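# Remove the arch's curved wooden support without collapse

## Task

Pull the curved wooden centering out from beneath the arch so that the arch keeps standing and no block has shifted from its place; you may use any number of arms for this.

## Robot and tools

Robots: four identical i2rt Big YAM arms named arm1, arm2, arm3 and arm4. Each has six revolute joints, a two-finger gripper and a wrist camera on top of the hand that looks toward the fingertips. A hand can reach roughly 1.0 m from the arm's joint1 axis. Feet (base_link) in the scene frame, metres: arm1 at (+0.650, -0.006, +0.794), facing -x; arm2 at (0.000, +0.656, +0.746), facing -y; arm3 at (-0.649, +0.006, +0.801), facing +x; arm4 at (-0.003, -0.653, +0.754), facing +y. So every arm faces the middle of the table. A foot's own +x is its forward direction. The table surface under the arms is at z = 0.720.

Frame: one shared scene frame, origin on the floor, +z up, lengths in metres. Orientations are quaternions written w, x, y, z. The hand point sits between the finger pads, about 1 cm short of the tips; the fingers extend along the hand's +z and separate along its y. Printed hand positions can be off, more so at long reach, and a hand often settles a centimetre or more away from where it was sent.

Cameras: fixed room cameras cam_back, cam_front, cam_top, plus arm1_cam_wrist to arm4_cam_wrist. Images are 672x504 pixels. Calibration is approximate; wrist-camera poses are derived from the arm's joint readings.

move: one action per call. Keys are arm1..arm4 and cameras. An arm you omit receives nothing new but may still be pushing toward an earlier target. Inside an arm's object:
- joints: a dict of absolute targets by name. joint1_rad -2.879 to 2.879 (rotation about the foot, positive counter-clockwise seen from above, 0 = unfolded straight ahead). joint2_rad 0 to 3.141 (shoulder; 0 = upper arm pointing back, roughly level; increasing lifts it up then forward). joint3_rad 0 to 3.019 (elbow; 0 = folded, increasing opens). joint4_rad -1.692 to 1.57 (hand pitch, positive tips fingers up). joint5_rad -1.57 to 1.57 (sideways hand swing, positive toward the arm's right). joint6_rad -2.094 to 2.094 (hand roll, positive clockwise seen from behind). gripper_m 0 to 0.093, fingertip gap in metres. These are destinations, not offsets.
- target: a list of 7 numbers [x, y, z, qw, qx, qy, qz], an absolute hand pose in the scene frame in metres, in the same form as the printed hand line. The hand travels in a straight line from its current hand_target toward it. When target is given, joints may contain only gripper_m.
- speed: top path speed, 0.002 to 0.5 m/s (default 0.25); rotation is capped at twice this value in rad/s. Only allowed together with target.
- min_time_s: 0.1 to 8 s, the shortest duration for this arm's joint motions; used with joints.
- cameras: list of names, or ["all"], or [] for none.
All motions in one call begin together. All hand paths in a call finish together, paced by the slowest; a path lasts 0.5 to 10 s and stops short if it would take longer. Paths do not avoid obstacles or other arms. The controller limits each step to 100 mm and 20 degrees from the measured hand pose, so hands lag, drift, and may overshoot speed when the arm is nearly straight. A call with no arm action just reports full state and images, including the scene number.

wait: seconds from 0 to 10; commands nothing new, returns state and optional cameras.

zoom_image: camera plus region [x0, y0, x1, y1] in pixels of that camera's latest image (origin top-left, at most 504 by 504). Only cameras in the newest images can be zoomed.

finished_scene: argument scene, the current scene's number. It is final; make no further calls in that reply.

Reading results: the move line lists each arm sent a motion with done or its worst status. joint_status and hand_status explain how motions ended: off_target (stopped away from the goal, may still push), time_out (joints keep a nearby target and keep pushing; sending a joint its reported position relieves it), not_followed (a safety check withheld the targets; "pose unreachable" for a hand target, "joint command not followed" for joints). on_its_own lists uncommanded activity; its "held at" value is a target, not a reading. Arms under "as last shown" were not commanded and show repeated values. Joint velocities are in rad/s (gripper m/s); "within noise" means the arm is still. Joint torques are total drive outputs including gravity, positive toward larger joint values; torques 3 and 4 wrap at ±28 N m. Gripper: closed on nothing reads 0.000 to 0.003; on a hard part it reads a few mm under its width at full force; command a target well above the reading to release. MOTOR HOT appears near 85 °C; at 100 °C the arm goes limp for 30 to 60 s or more (OVER-TEMPERATURE FAULT, keys read limit_stop_at_motor_heat; resend targets afterward).

Cautions: the arms do not stop on contact and keep pushing hard, so avoid driving into the arch, the table or each other. Two arms pressing together, or a gripper closing on another arm's fingers, is a fault; the self-collision check can react too late and allows fingers, housings and wrist cameras to meet. Do not knock anything out of the work area, drop parts, let go of moving parts or slam into fixed or heavy objects. Holding loads, long stretches and pushing against obstacles heat the motors. Loose objects may occasionally be nudged by outside forces. If any move or wait call is refused or interrupted by a stop, later move, wait and finished_scene calls in that reply are skipped; invalid calls (unknown keys) do not cancel later ones. Keep motions smooth and efficient.

Each tool is called after "Emit:" by a JSON object that holds its "fn" and its "kwargs", one argument or row to a line.

## Session

Emit:
{"fn": "move", "kwargs": {

}}

Scene clock: 0.00 s.
Joint torques (N m): no reading
Motor temperatures (°C): arm1=[38 34 37 30 33 32 34] | arm2=[37 32 31 34 36 30 31] | arm3=[30 39 35 33 32 33 37] | arm4=[33 33 32 36 36 28 38]
Heat: arm1: hottest joint1_rad 38 °C; arm2: hottest joint1_rad 37 °C; arm3: hottest joint2_rad 39 °C; arm4: hottest gripper 38 °C.
Joint velocities: within noise
arm1.joint_positions: joint1_rad=-0.338 joint2_rad=+0.579 joint3_rad=+1.357 joint4_rad=-1.551 joint5_rad=-0.092 joint6_rad=+0.681 gripper_m=+0.09396
arm1.joint_status: not commanded
arm1.hand: x=+0.4682 y=+0.0429 z=+1.2854 quat_wxyz=(+0.101, +0.807, -0.442, -0.380) (m; scene frame)
arm1.hand_target: x=+0.4697 y=+0.0423 z=+1.2939 quat_wxyz=(+0.102, +0.803, -0.439, -0.390) (m; scene frame)
arm1.hand_status: not commanded
arm2.joint_positions: joint1_rad=-0.491 joint2_rad=+0.571 joint3_rad=+1.396 joint4_rad=-1.145 joint5_rad=+0.158 joint6_rad=+0.378 gripper_m=+0.09396
arm2.joint_status: not commanded
arm2.hand: x=-0.1424 y=+0.4717 z=+1.3418 quat_wxyz=(-0.330, -0.780, -0.216, +0.486) (m; scene frame)
arm2.hand_target: x=-0.1404 y=+0.4751 z=+1.3501 quat_wxyz=(-0.336, -0.774, -0.213, +0.492) (m; scene frame)
arm2.hand_status: not commanded
arm3.joint_positions: joint1_rad=-0.617 joint2_rad=+0.648 joint3_rad=+1.424 joint4_rad=-1.441 joint5_rad=-0.053 joint6_rad=+0.679 gripper_m=+0.09396
arm3.joint_status: not commanded
arm3.hand: x=-0.4492 y=-0.1083 z=+1.3285 quat_wxyz=(-0.435, -0.518, -0.735, -0.041) (m; scene frame)
arm3.hand_target: x=-0.4509 y=-0.1071 z=+1.3401 quat_wxyz=(-0.447, -0.514, -0.731, -0.042) (m; scene frame)
arm3.hand_status: not commanded
arm4.joint_positions: joint1_rad=-0.377 joint2_rad=+0.615 joint3_rad=+1.493 joint4_rad=-1.274 joint5_rad=+0.157 joint6_rad=-0.616 gripper_m=+0.09396
arm4.joint_status: not commanded
arm4.hand: x=+0.0978 y=-0.4603 z=+1.3602 quat_wxyz=(-0.554, +0.623, -0.545, -0.090) (m; scene frame)
arm4.hand_target: x=+0.0963 y=-0.4637 z=+1.3683 quat_wxyz=(-0.562, +0.618, -0.542, -0.093) (m; scene frame)
arm4.hand_status: not commanded
pictures: arm1_cam_wrist, arm2_cam_wrist, arm3_cam_wrist, arm4_cam_wrist, cam_back, cam_front, cam_top

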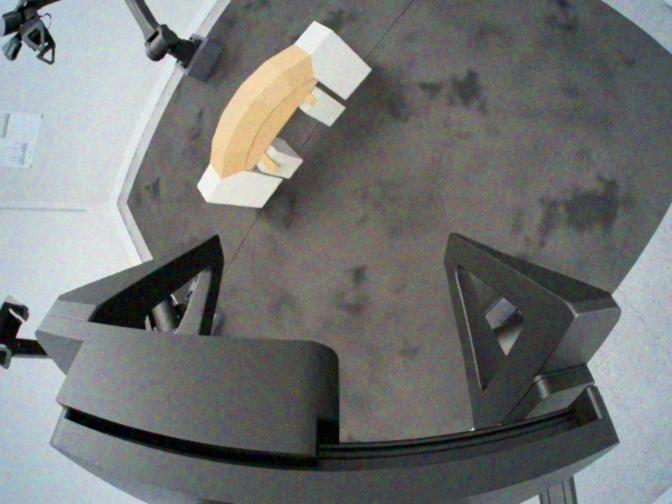

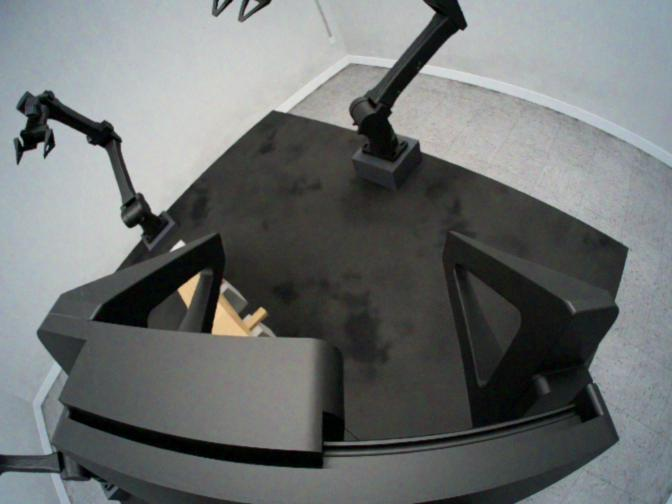

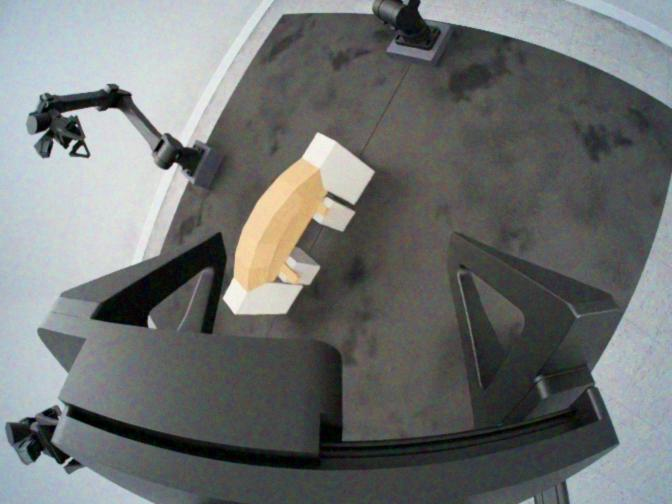

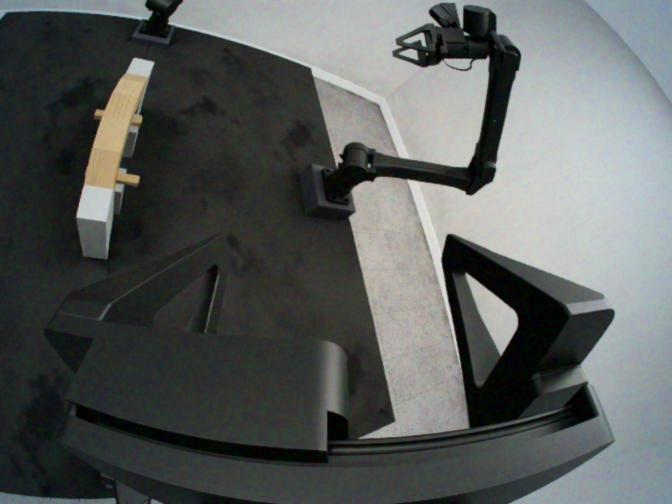

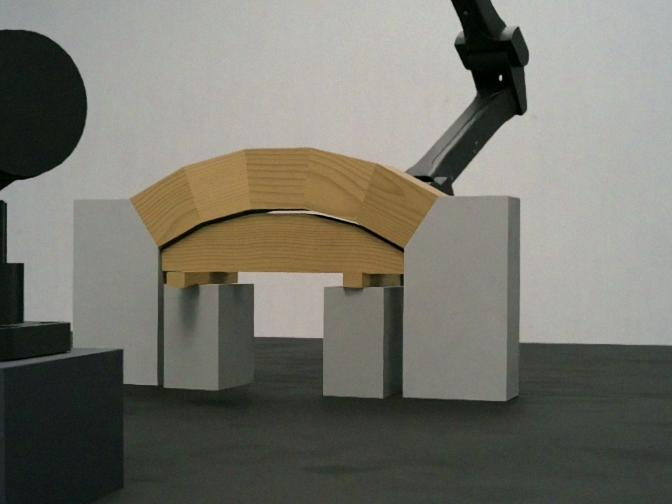

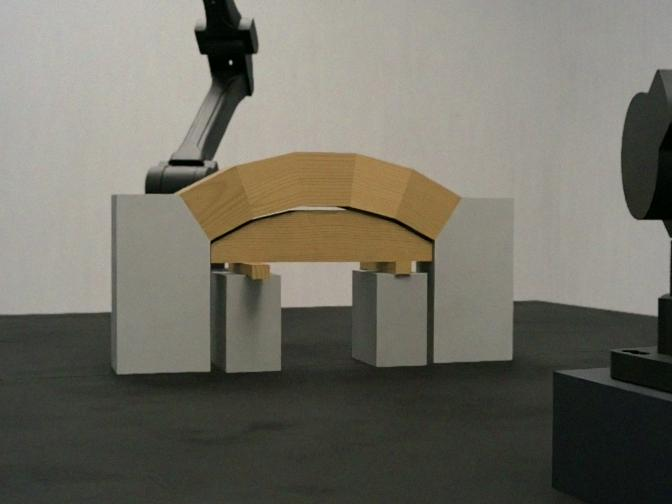

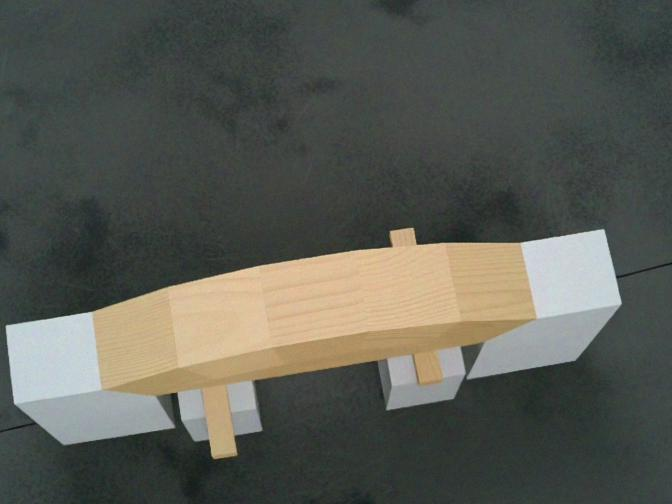

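Emit:
{"fn": "zoom_image", "kwargs": {
  "camera": "cam_back",
  "region": [60, 130, 530, 410]
}}

Emit:
{"fn": "zoom_image", "kwargs": {
  "camera": "cam_front",
  "region": [100, 140, 520, 380]
}}

Emit:
{"fn": "zoom_image", "kwargs": {
  "camera": "cam_back",
  "region": [140, 190, 260, 310]
}}

Emit:
{"fn": "zoom_image", "kwargs": {
  "camera": "cam_front",
  "region": [200, 200, 300, 300]
}}

Emit:
{"fn": "zoom_image", "kwargs": {
  "camera": "cam_front",
  "region": [340, 200, 440, 300]
}}

Emit:
{"fn": "zoom_image", "kwargs": {
  "camera": "cam_top",
  "region": [0, 200, 504, 490]
}}

Emit:
{"fn": "zoom_image", "kwargs": {
  "camera": "arm4_cam_wrist",
  "region": [60, 40, 180, 270]
}}

Scaled by 1.072 from the camera's 672x504 image, which has a finer 960x720 frame.

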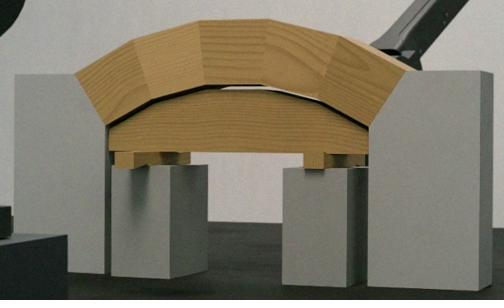

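Scaled by 1.200 from the camera's 672x504 image, which has a finer 960x720 frame.

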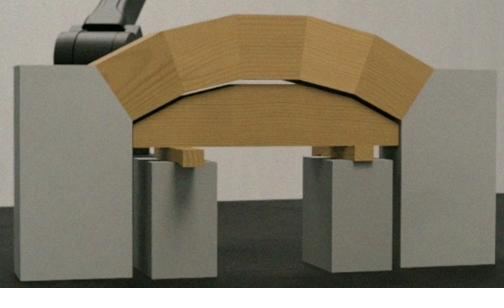

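Scaled by 4.200 from the camera's 672x504 image, which has a finer 960x720 frame.

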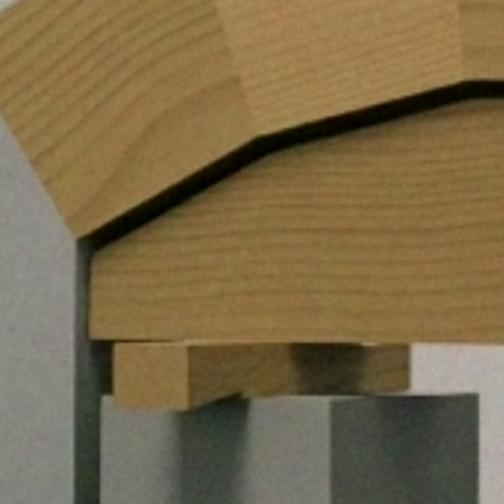

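Scaled by 5.040 from the camera's 672x504 image, which has a finer 960x720 frame.

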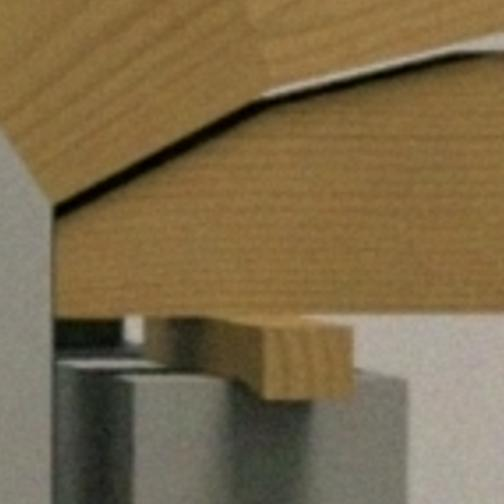

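Scaled by 5.040 from the camera's 672x504 image, which has a finer 960x720 frame.

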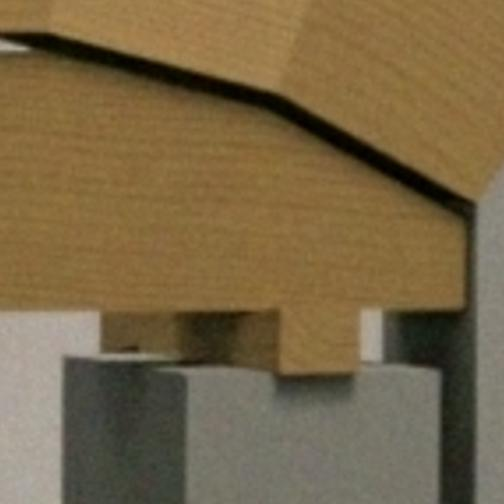

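Scaled by 1.000.

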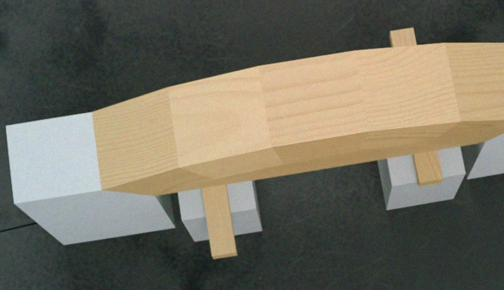

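Scaled by 2.191 from the camera's 672x504 image, which has a finer 960x720 frame.

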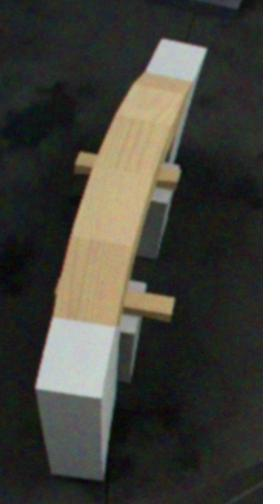

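Emit:
{"fn": "move", "kwargs": {
  "arm3": {"target": [-0.128, 0.098, 0.896, 0.4613, 0.0379, 0.8862, -0.0197], "speed": 0.3, "joints": {"gripper_m": 0.06}},
  "arm1": {"target": [0.149, -0.099, 0.896, 0.0197, -0.8862, 0.0379, 0.4613], "speed": 0.3, "joints": {"gripper_m": 0.06}},
  "cameras": ["arm1_cam_wrist", "arm3_cam_wrist", "cam_top", "cam_back", "cam_front"]
}}

Scene clock: 10.70 s.
Joint torques (N m): arm1=[0.32 -7.59 8.35 3.1 0.03 -0.24] | arm2=[1.32 3.78 9.5 2.52 0.11 -0.01] | arm3=[0.21 -9.17 12.26 1.99 0.14 -0.09] | arm4=[-0.97 4.78 8.31 2.39 0.04 0.04]
Motor temperatures (°C): arm1=[38 34 38 30 33 32 34] | arm2=[36 32 32 34 36 29 31] | arm3=[30 39 39 33 32 33 37] | arm4=[33 33 33 36 36 28 38]
Heat: arm1: hottest joint1_rad 38 °C; arm2: hottest joint1_rad 36 °C; arm3: hottest joint2_rad 39 °C; arm4: hottest gripper 38 °C.
move: arm1 off_target; arm3 off_target
Joint velocities: within noise
arm1.joint_positions: joint1_rad=+0.295 joint2_rad=+1.430 joint3_rad=+0.636 joint4_rad=+0.110 joint5_rad=+0.295 joint6_rad=+0.236 gripper_m=+0.06011
arm1.joint_status: all done
arm1.hand: x=+0.1647 y=-0.0884 z=+0.8862 quat_wxyz=(-0.026, +0.893, -0.046, -0.446) (m; scene frame)
arm1.hand_target: x=+0.1499 y=-0.0989 z=+0.8964 quat_wxyz=(-0.020, +0.886, -0.038, -0.461) (m; scene frame)
arm1.hand_status: off_target (0.021 m and 2.3 deg from the pose sent, 0.523 m and 50.4 deg at the start)
arm2, arm4: as last shown
arm3.joint_positions: joint1_rad=+0.225 joint2_rad=+1.478 joint3_rad=+0.662 joint4_rad=+0.133 joint5_rad=+0.288 joint6_rad=+0.223 gripper_m=+0.06009
arm3.joint_status: all done
arm3.hand: x=-0.1499 y=+0.0889 z=+0.8803 quat_wxyz=(-0.441, -0.042, -0.896, +0.027) (m; scene frame)
arm3.hand_target: x=-0.1296 y=+0.0978 z=+0.8965 quat_wxyz=(-0.461, -0.038, -0.886, +0.020) (m; scene frame)
arm3.hand_status: off_target (0.028 m and 2.8 deg from the pose sent, 0.577 m and 58.8 deg at the start)
pictures: arm1_cam_wrist, arm3_cam_wrist, cam_back, cam_front, cam_top
camera_calibration:
arm1_cam_wrist: T_world_to_cam=[[0.116471, 0.993089, 0.0144134, 0.0547603], [0.947301, -0.106717, -0.302047, 0.105322], [-0.298421, 0.0488336, -0.953184, 1.02594], [0, 0, 0, 1]] pos_world=[0.200013, -0.0932426, 1.00893]
arm3_cam_wrist: T_world_to_cam=[[-0.091443, -0.995809, -0.00175528, 0.0771901], [-0.96258, 0.088843, -0.25602, 0.0751157], [0.255103, -0.0217216, -0.96667, 1.01889], [0, 0, 0, 1]] pos_world=[-0.180558, 0.092325, 1.0043]

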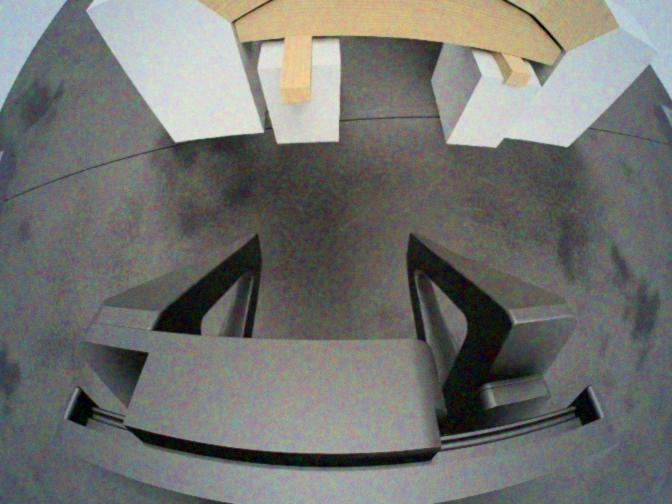

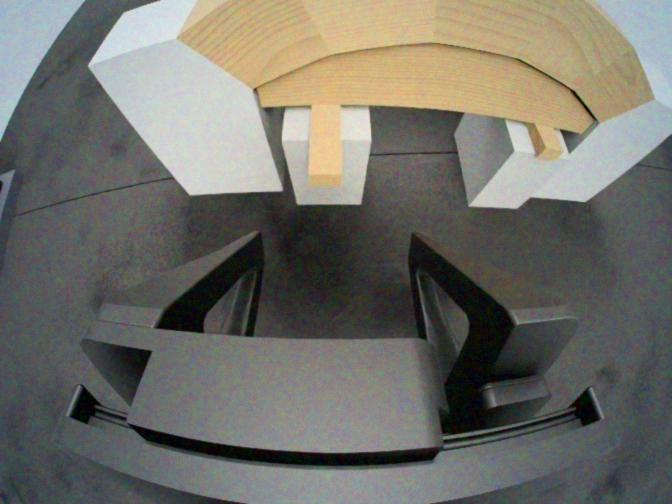

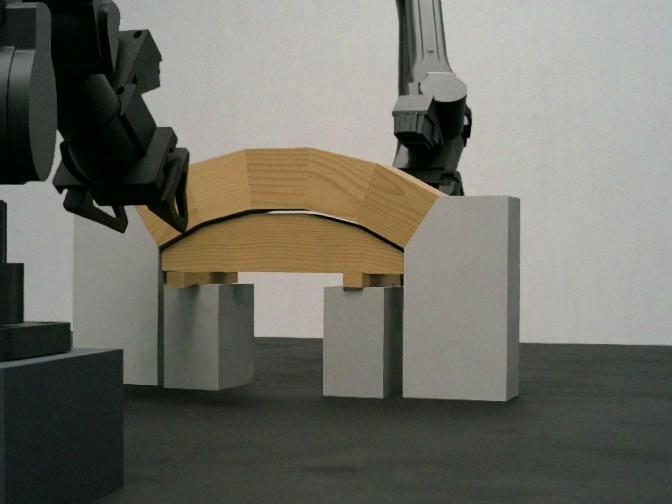

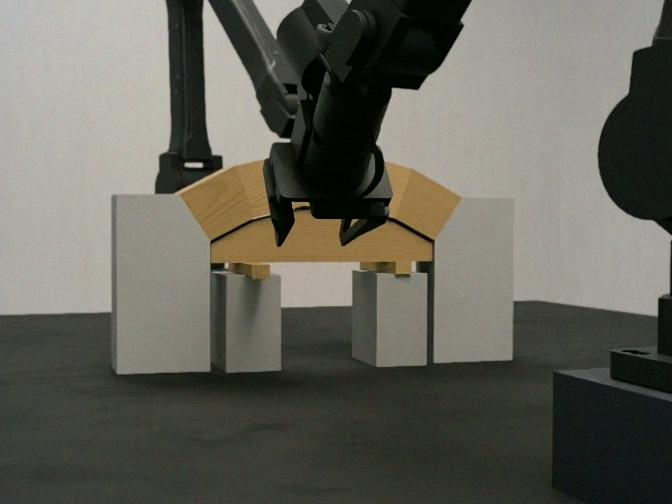

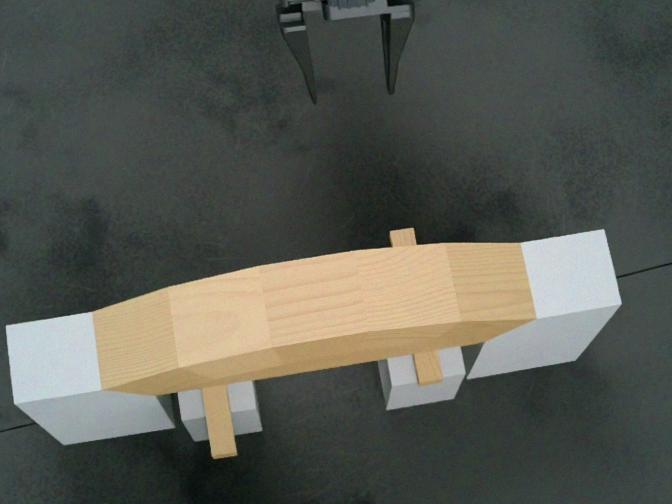

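Emit:
{"fn": "zoom_image", "kwargs": {
  "camera": "arm3_cam_wrist",
  "region": [240, 70, 440, 270]
}}

Emit:
{"fn": "zoom_image", "kwargs": {
  "camera": "arm1_cam_wrist",
  "region": [220, 10, 420, 210]
}}

Scaled by 2.520 from the camera's 672x504 image, which has a finer 960x720 frame.

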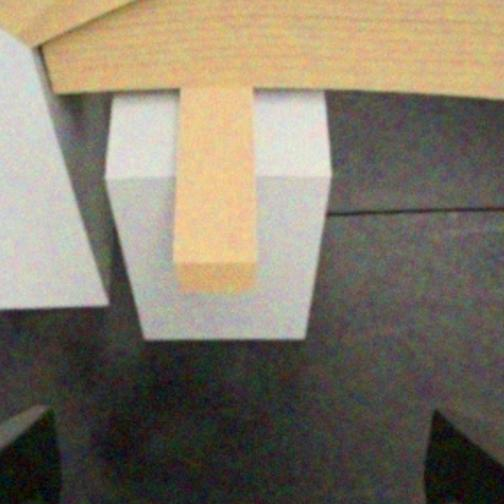

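Scaled by 2.520 from the camera's 672x504 image, which has a finer 960x720 frame.

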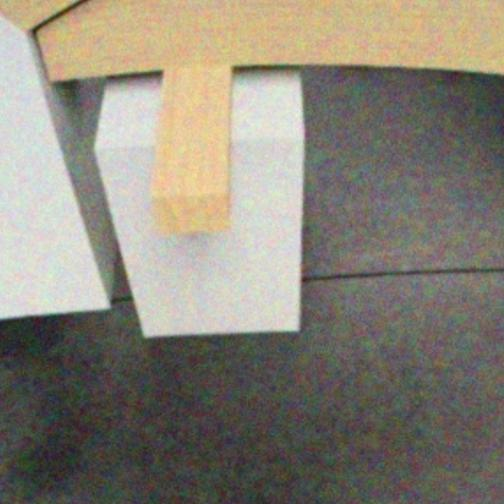

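Emit:
{"fn": "move", "kwargs": {
  "arm3": {"target": [-0.096, 0.101, 0.873, 0.4613, 0.0379, 0.8862, -0.0197], "speed": 0.15},
  "arm1": {"target": [0.043, -0.110, 0.867, 0.0197, -0.8862, 0.0379, 0.4613], "speed": 0.15},
  "cameras": ["arm1_cam_wrist", "arm3_cam_wrist", "cam_top"]
}}

Scene clock: 14.23 s.
Joint torques (N m): arm1=[-1.67 -11.52 9.24 2.96 0.02 -0.21] | arm2=[1.32 3.84 9.5 2.47 0.1 -0.01] | arm3=[-0.91 -10.46 11.81 2.07 0.13 -0.03] | arm4=[-1.2 4.37 8.18 2.25 0.06 0.09]
Motor temperatures (°C): arm1=[38 34 38 30 32 32 34] | arm2=[36 32 33 34 35 29 30] | arm3=[30 39 40 33 32 33 37] | arm4=[33 33 33 36 36 28 38]
Heat: arm1: hottest joint1_rad 38 °C; arm2: hottest joint1_rad 36 °C; arm3: hottest joint3_rad 40 °C; arm4: hottest gripper 38 °C.
move: arm1 off_target; arm3 off_target
Joint velocities: within noise
arm1.joint_positions: joint1_rad=+0.281 joint2_rad=+1.715 joint3_rad=+0.894 joint4_rad=+0.145 joint5_rad=+0.264 joint6_rad=+0.211 gripper_m=+0.06011
arm1.joint_status: not commanded
arm1.hand: x=+0.0659 y=-0.1122 z=+0.8599 quat_wxyz=(-0.020, +0.894, -0.035, -0.446) (m; scene frame)
arm1.hand_target: x=+0.0444 y=-0.1096 z=+0.8675 quat_wxyz=(-0.020, +0.886, -0.038, -0.461) (m; scene frame)
arm1.hand_status: off_target (0.024 m and 2.0 deg from the pose sent, 0.125 m and 2.3 deg at the start)
arm2, arm4: as last shown
arm3.joint_positions: joint1_rad=+0.225 joint2_rad=+1.600 joint3_rad=+0.730 joint4_rad=+0.193 joint5_rad=+0.278 joint6_rad=+0.215 gripper_m=+0.06009
arm3.joint_status: not commanded
arm3.hand: x=-0.1194 y=+0.0989 z=+0.8603 quat_wxyz=(-0.442, -0.037, -0.896, +0.023) (m; scene frame)
arm3.hand_target: x=-0.0975 y=+0.1008 z=+0.8735 quat_wxyz=(-0.461, -0.038, -0.886, +0.020) (m; scene frame)
arm3.hand_status: off_target (0.027 m and 2.5 deg from the pose sent, 0.056 m and 2.8 deg at the start)
pictures: arm1_cam_wrist, arm3_cam_wrist, cam_top
camera_calibration:
arm1_cam_wrist: T_world_to_cam=[[0.0914824, 0.99571, 0.0138664, 0.0926049], [0.949702, -0.0830505, -0.301941, 0.190829], [-0.299494, 0.0407913, -0.953226, 0.971751], [0, 0, 0, 1]] pos_world=[0.101331, -0.115998, 0.982633]
arm3_cam_wrist: T_world_to_cam=[[-0.0778637, -0.996959, -0.00312491, 0.0927812], [-0.962936, 0.0760176, -0.258795, 0.102001], [0.258245, -0.0171416, -0.965927, 0.991287], [0, 0, 0, 1]] pos_world=[-0.150551, 0.101737, 0.984199]

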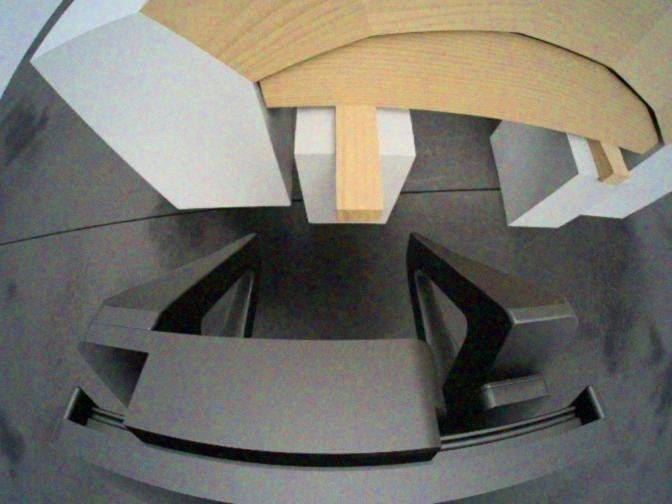

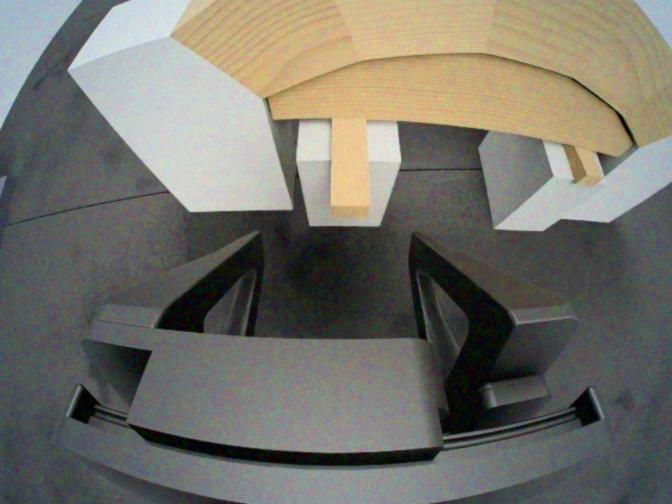

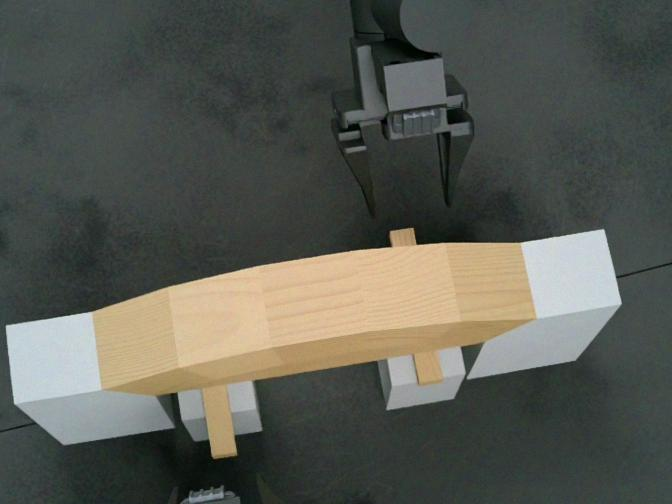

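Emit:
{"fn": "move", "kwargs": {
  "arm3": {"target": [-0.059, 0.0915, 0.847, 0.4613, 0.0379, 0.8862, -0.0197], "speed": 0.1},
  "arm1": {"target": [0.002, -0.0945, 0.841, 0.0197, -0.8862, 0.0379, 0.4613], "speed": 0.1},
  "cameras": ["arm1_cam_wrist", "arm3_cam_wrist", "cam_back", "cam_front"]
}}

Scene clock: 15.97 s.
Joint torques (N m): arm1=[-1.55 -13.27 8.96 3.14 0.02 -0.22] | arm2=[1.03 3.96 9.51 2.4 0.09 -0.02] | arm3=[-0.79 -12.1 11.44 2 0.14 -0.03] | arm4=[-1.03 4.54 8.32 2.26 0.05 0.08]
Motor temperatures (°C): arm1=[38 34 39 30 32 32 34] | arm2=[36 32 33 34 35 29 30] | arm3=[30 39 40 33 32 33 37] | arm4=[33 33 33 36 36 28 38]
Heat: arm1: hottest joint3_rad 39 °C; arm2: hottest joint1_rad 36 °C; arm3: hottest joint3_rad 40 °C; arm4: hottest gripper 38 °C.
move: arm1 off_target; arm3 off_target
Joint velocities: within noise
arm1.joint_positions: joint1_rad=+0.232 joint2_rad=+1.840 joint3_rad=+0.993 joint4_rad=+0.176 joint5_rad=+0.226 joint6_rad=+0.182 gripper_m=+0.06011
arm1.joint_status: not commanded
arm1.hand: x=+0.0243 y=-0.0976 z=+0.8356 quat_wxyz=(-0.020, +0.894, -0.036, -0.445) (m; scene frame)
arm1.hand_target: x=+0.0034 y=-0.0942 z=+0.8415 quat_wxyz=(-0.020, +0.886, -0.038, -0.461) (m; scene frame)
arm1.hand_status: off_target (0.023 m and 2.1 deg from the pose sent, 0.069 m and 2.0 deg at the start)
arm2, arm4: as last shown
arm3.joint_positions: joint1_rad=+0.185 joint2_rad=+1.729 joint3_rad=+0.814 joint4_rad=+0.247 joint5_rad=+0.244 joint6_rad=+0.190 gripper_m=+0.06009
arm3.joint_status: not commanded
arm3.hand: x=-0.0814 y=+0.0915 z=+0.8369 quat_wxyz=(-0.443, -0.037, -0.895, +0.021) (m; scene frame)
arm3.hand_target: x=-0.0603 y=+0.0912 z=+0.8477 quat_wxyz=(-0.461, -0.038, -0.886, +0.020) (m; scene frame)
arm3.hand_status: off_target (0.025 m and 2.3 deg from the pose sent, 0.062 m and 2.5 deg at the start)
pictures: arm1_cam_wrist, arm3_cam_wrist, cam_back, cam_front
camera_calibration:
arm1_cam_wrist: T_world_to_cam=[[0.0927491, 0.995615, 0.0122028, 0.0835455], [0.950243, -0.0848487, -0.299732, 0.222219], [-0.297382, 0.0393954, -0.953946, 0.935956], [0, 0, 0, 1]] pos_world=[0.0594259, -0.101197, 0.958438]
arm3_cam_wrist: T_world_to_cam=[[-0.0765579, -0.997045, -0.00627761, 0.0911443], [-0.962345, 0.0755375, -0.261124, 0.135178], [0.260827, -0.0139499, -0.965285, 0.958192], [0, 0, 0, 1]] pos_world=[-0.112857, 0.0940307, 0.960798]

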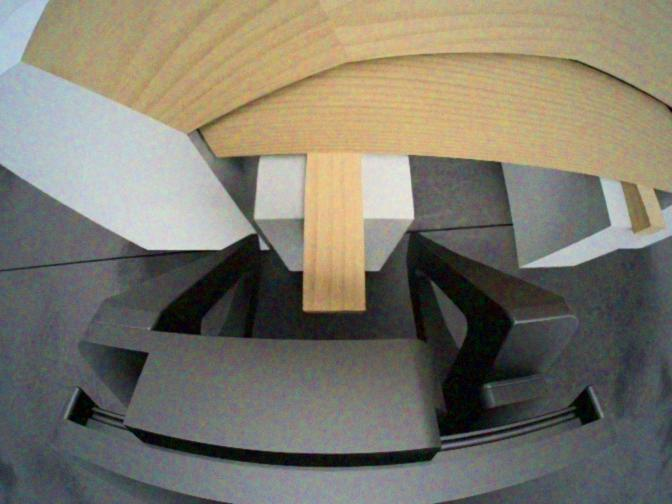

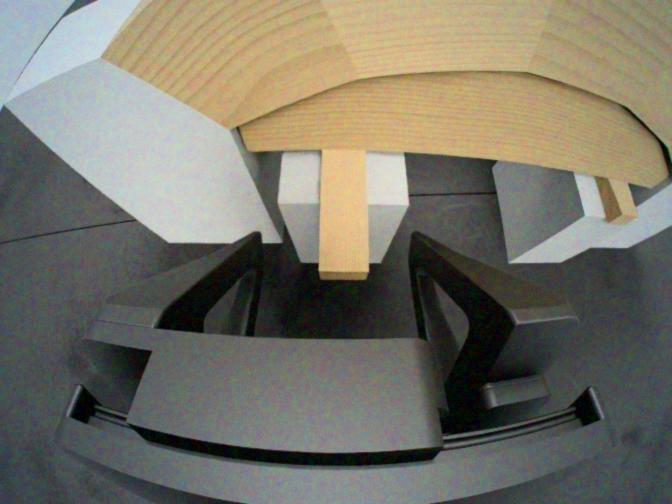

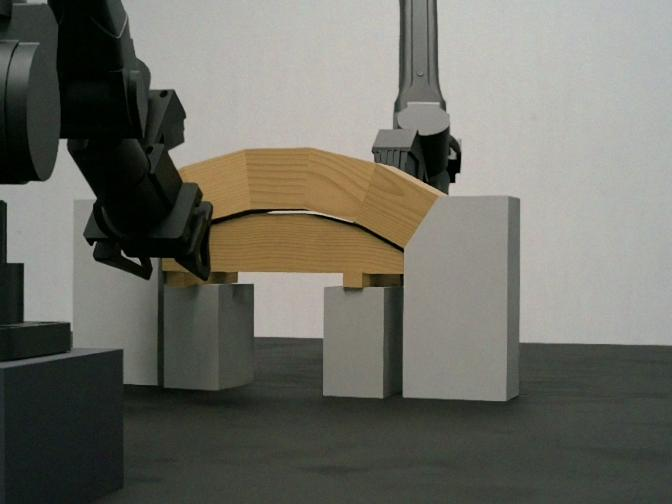

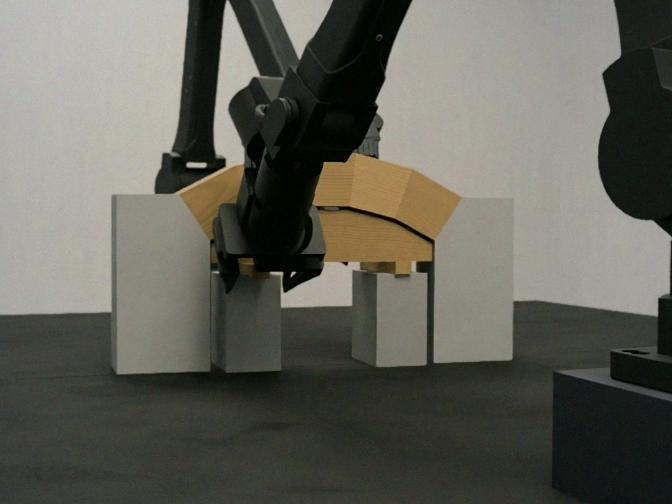

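Emit:
{"fn": "move", "kwargs": {
  "arm3": {"target": [-0.059, 0.088, 0.847, 0.4613, 0.0379, 0.8862, -0.0197], "speed": 0.1, "joints": {"gripper_m": 0.032}},
  "arm1": {"joints": {"gripper_m": 0.032}},
  "cameras": ["arm1_cam_wrist", "arm3_cam_wrist"]
}}

Scene clock: 17.20 s.
Joint torques (N m): arm1=[-1.49 -13.33 8.98 3.11 0.01 -0.21] | arm2=[0.85 3.66 9.48 2.47 0.09 -0.02] | arm3=[-1.08 -12.34 11.18 2.11 0.11 -0.04] | arm4=[-0.62 4.84 8.18 2.28 0.06 0.08]
Motor temperatures (°C): arm1=[38 34 39 30 32 32 34] | arm2=[36 32 33 34 35 29 30] | arm3=[30 39 40 33 32 33 37] | arm4=[33 33 33 36 36 28 38]
Heat: arm1: hottest joint3_rad 39 °C; arm2: hottest joint1_rad 36 °C; arm3: hottest joint3_rad 40 °C; arm4: hottest gripper 38 °C.
move: arm1 done; arm3 off_target
Joint velocities: within noise
arm1.joint_positions: joint1_rad=+0.232 joint2_rad=+1.840 joint3_rad=+0.993 joint4_rad=+0.176 joint5_rad=+0.226 joint6_rad=+0.181 gripper_m=+0.03212
arm1.joint_status: all done
arm1.hand: x=+0.0243 y=-0.0976 z=+0.8356 quat_wxyz=(-0.020, +0.894, -0.036, -0.445) (m; scene frame)
arm1.hand_target: x=+0.0034 y=-0.0942 z=+0.8415 quat_wxyz=(-0.020, +0.886, -0.038, -0.461) (m; scene frame)
arm1.hand_status: not commanded
arm2, arm4: as last shown
arm3.joint_positions: joint1_rad=+0.178 joint2_rad=+1.729 joint3_rad=+0.814 joint4_rad=+0.247 joint5_rad=+0.239 joint6_rad=+0.186 gripper_m=+0.03209
arm3.joint_status: all done
arm3.hand: x=-0.0809 y=+0.0886 z=+0.8368 quat_wxyz=(-0.443, -0.037, -0.896, +0.022) (m; scene frame)
arm3.hand_target: x=-0.0602 y=+0.0877 z=+0.8477 quat_wxyz=(-0.461, -0.038, -0.886, +0.020) (m; scene frame)
arm3.hand_status: off_target (0.024 m and 2.4 deg from the pose sent, 0.025 m and 2.3 deg at the start)
pictures: arm1_cam_wrist, arm3_cam_wrist
camera_calibration:
arm1_cam_wrist: T_world_to_cam=[[0.0925254, 0.995632, 0.0124905, 0.083285], [0.950293, -0.0845527, -0.299656, 0.222173], [-0.297291, 0.0395954, -0.953966, 0.93599], [0, 0, 0, 1]] pos_world=[0.0594258, -0.101197, 0.958438]
arm3_cam_wrist: T_world_to_cam=[[-0.0764868, -0.997054, -0.00575805, 0.087817], [-0.962617, 0.0753476, -0.260175, 0.135122], [0.259842, -0.0143572, -0.965544, 0.958047], [0, 0, 0, 1]] pos_world=[-0.112154, 0.091132, 0.960698]

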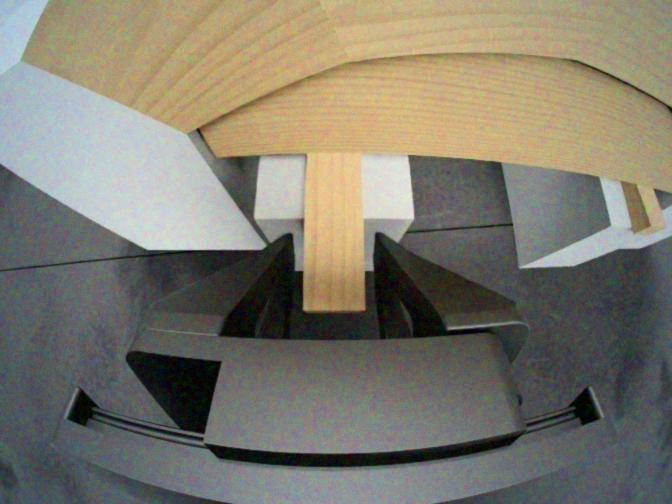

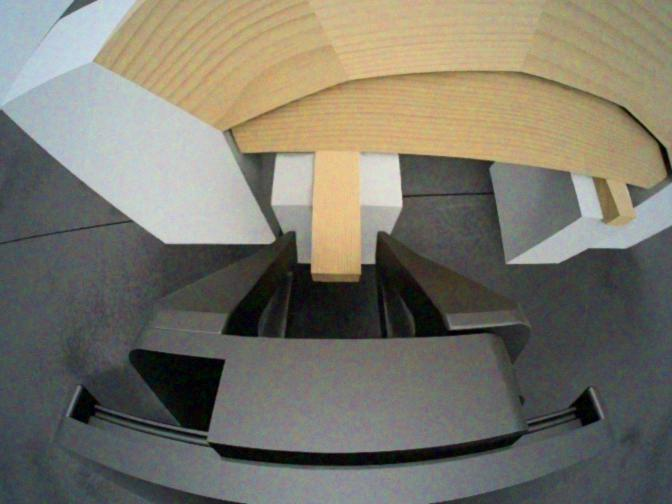

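Emit:
{"fn": "move", "kwargs": {
  "arm3": {"joints": {"gripper_m": 0.012}},
  "arm1": {"joints": {"gripper_m": 0.012}},
  "cameras": ["arm1_cam_wrist", "arm3_cam_wrist"]
}}

Scene clock: 17.97 s.
Joint torques (N m): arm1=[-1.44 -13.27 8.96 3.17 0.01 -0.21] | arm2=[1.08 3.72 9.55 2.47 0.1 0] | arm3=[-0.91 -12.28 11.21 2.1 0.11 -0.04] | arm4=[-0.73 4.31 8.27 2.29 0.06 0.1]
Motor temperatures (°C): arm1=[38 34 39 30 32 32 34] | arm2=[36 32 33 34 35 29 30] | arm3=[30 39 40 33 32 33 37] | arm4=[33 33 33 36 36 28 38]
Heat: arm1: hottest joint3_rad 39 °C; arm2: hottest joint1_rad 36 °C; arm3: hottest joint3_rad 40 °C; arm4: hottest gripper 38 °C.
move: arm1 off_target; arm3 off_target
Joint velocities: within noise
arm1.joint_positions: joint1_rad=+0.232 joint2_rad=+1.840 joint3_rad=+0.993 joint4_rad=+0.176 joint5_rad=+0.226 joint6_rad=+0.181 gripper_m=+0.01723
arm1.joint_status: gripper_m off_target (ended at +0.01725, target +0.01200)
arm1.hand: x=+0.0243 y=-0.0976 z=+0.8356 quat_wxyz=(-0.020, +0.894, -0.035, -0.445) (m; scene frame)
arm1.hand_target: x=+0.0034 y=-0.0942 z=+0.8415 quat_wxyz=(-0.020, +0.886, -0.038, -0.461) (m; scene frame)
arm1.hand_status: not commanded
arm2, arm4: as last shown
arm3.joint_positions: joint1_rad=+0.178 joint2_rad=+1.729 joint3_rad=+0.814 joint4_rad=+0.247 joint5_rad=+0.239 joint6_rad=+0.185 gripper_m=+0.01719
arm3.joint_status: gripper_m off_target (ended at +0.01723, target +0.01200)
arm3.hand: x=-0.0809 y=+0.0886 z=+0.8368 quat_wxyz=(-0.443, -0.036, -0.896, +0.022) (m; scene frame)
arm3.hand_target: x=-0.0602 y=+0.0877 z=+0.8477 quat_wxyz=(-0.461, -0.038, -0.886, +0.020) (m; scene frame)
arm3.hand_status: not commanded
pictures: arm1_cam_wrist, arm3_cam_wrist
camera_calibration:
arm1_cam_wrist: T_world_to_cam=[[0.0923293, 0.995645, 0.0128645, 0.0830396], [0.950312, -0.0842533, -0.299679, 0.222216], [-0.297291, 0.0398944, -0.953953, 0.936012], [0, 0, 0, 1]] pos_world=[0.0594259, -0.101297, 0.958437]
arm3_cam_wrist: T_world_to_cam=[[-0.076261, -0.997073, -0.00547429, 0.0875725], [-0.962661, 0.0750571, -0.260095, 0.135068], [0.259745, -0.0145653, -0.965567, 0.958077], [0, 0, 0, 1]] pos_world=[-0.112153, 0.091133, 0.960698]

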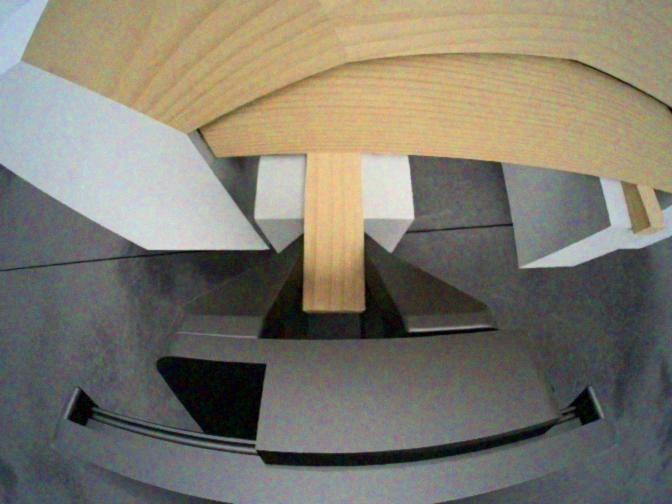

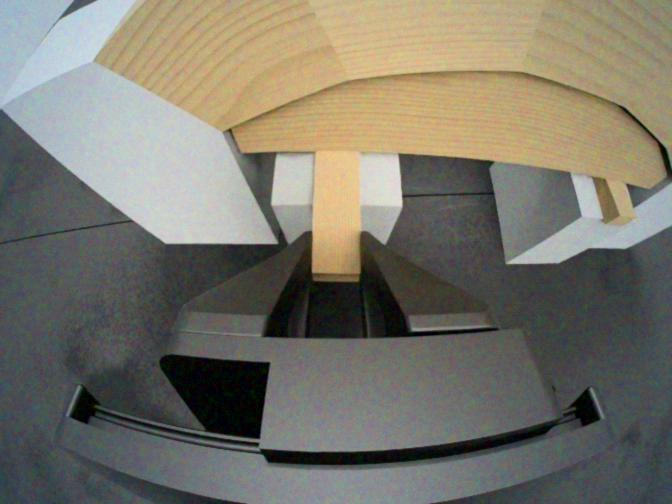

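Emit:
{"fn": "move", "kwargs": {
  "arm3": {"target": [-0.085, 0.0898, 0.8475, 0.4613, 0.0379, 0.8862, -0.0197], "speed": 0.04},
  "cameras": ["arm1_cam_wrist", "arm3_cam_wrist", "cam_front", "cam_back"]
}}

Scene clock: 19.33 s.
Joint torques (N m): arm1=[-1.55 -13.22 8.96 3.15 0.01 -0.21] | arm2=[1.2 3.9 9.52 2.45 0.09 -0.03] | arm3=[0.21 -15.5 6.74 1.95 0.53 0.08] | arm4=[-1.26 4.89 8.21 2.32 0.03 0.06]
Motor temperatures (°C): arm1=[38 34 39 30 32 32 34] | arm2=[36 32 33 34 35 29 30] | arm3=[30 39 40 33 32 33 37] | arm4=[33 33 33 36 36 28 38]
Heat: arm1: hottest joint3_rad 39 °C; arm2: hottest joint1_rad 36 °C; arm3: hottest joint3_rad 40 °C; arm4: hottest gripper 38 °C.
move: arm3 off_target
Joint velocities: within noise
arm1, arm2, arm4: as last shown
arm3.joint_positions: joint1_rad=+0.178 joint2_rad=+1.725 joint3_rad=+0.794 joint4_rad=+0.273 joint5_rad=+0.242 joint6_rad=+0.185 gripper_m=+0.01719
arm3.joint_status: not commanded
arm3.hand: x=-0.0856 y=+0.0870 z=+0.8357 quat_wxyz=(-0.447, -0.038, -0.893, +0.022) (m; scene frame)
arm3.hand_target: x=-0.0850 y=+0.0897 z=+0.8473 quat_wxyz=(-0.461, -0.038, -0.886, +0.020) (m; scene frame)
arm3.hand_status: off_target (0.012 m and 1.8 deg from the pose sent, 0.012 m and 2.4 deg at the start)
pictures: arm1_cam_wrist, arm3_cam_wrist, cam_back, cam_front
camera_calibration:
arm1_cam_wrist: T_world_to_cam=[[0.0923293, 0.995645, 0.0128645, 0.0830396], [0.950312, -0.0842533, -0.299679, 0.222216], [-0.297291, 0.0398944, -0.953953, 0.936012], [0, 0, 0, 1]] pos_world=[0.0594259, -0.101297, 0.958437]
arm3_cam_wrist: T_world_to_cam=[[-0.0784839, -0.996893, -0.00666596, 0.0863703], [-0.9597, 0.0773623, -0.270167, 0.138825], [0.269844, -0.0148065, -0.96279, 0.956831], [0, 0, 0, 1]] pos_world=[-0.118185, 0.0895294, 0.959309]

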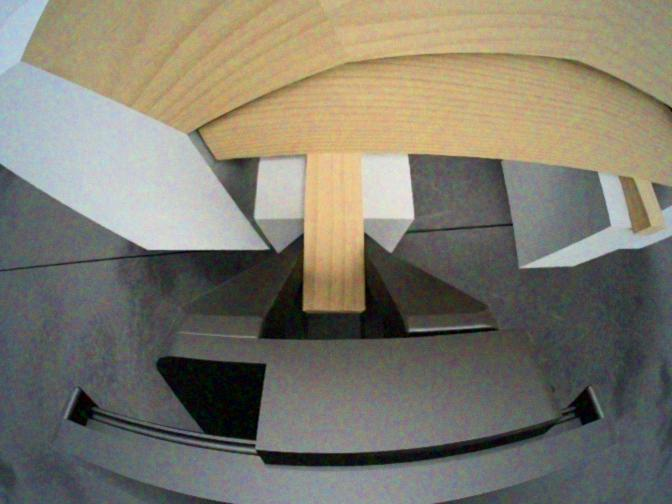

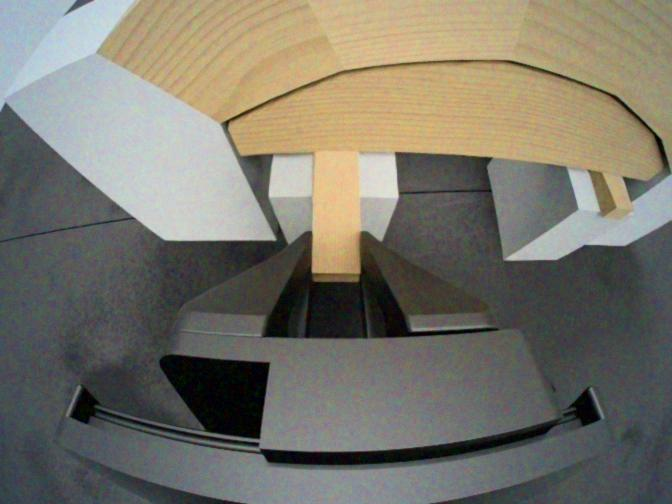

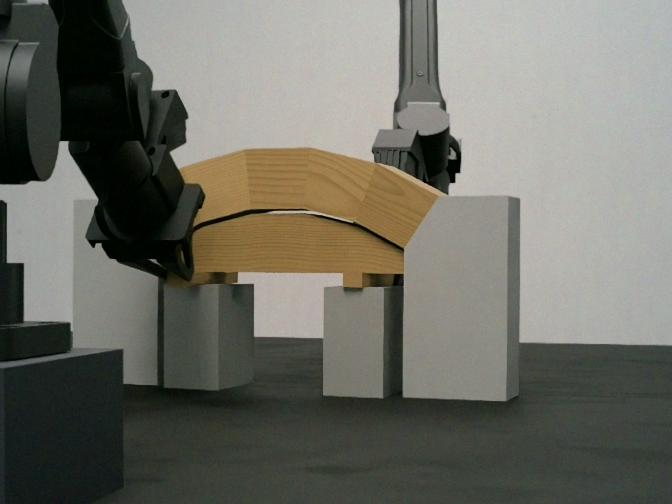

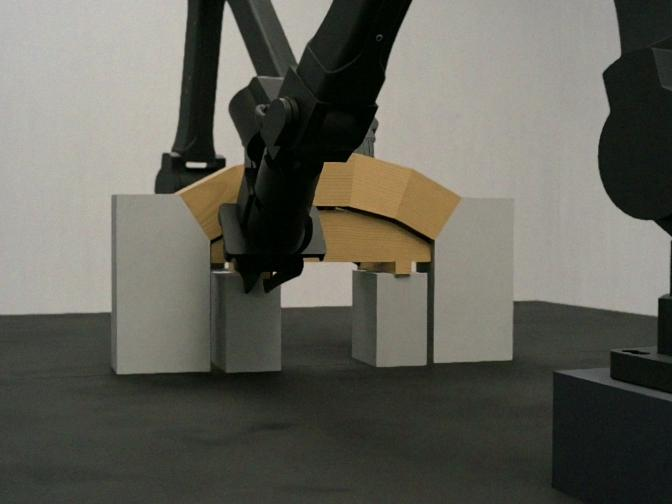

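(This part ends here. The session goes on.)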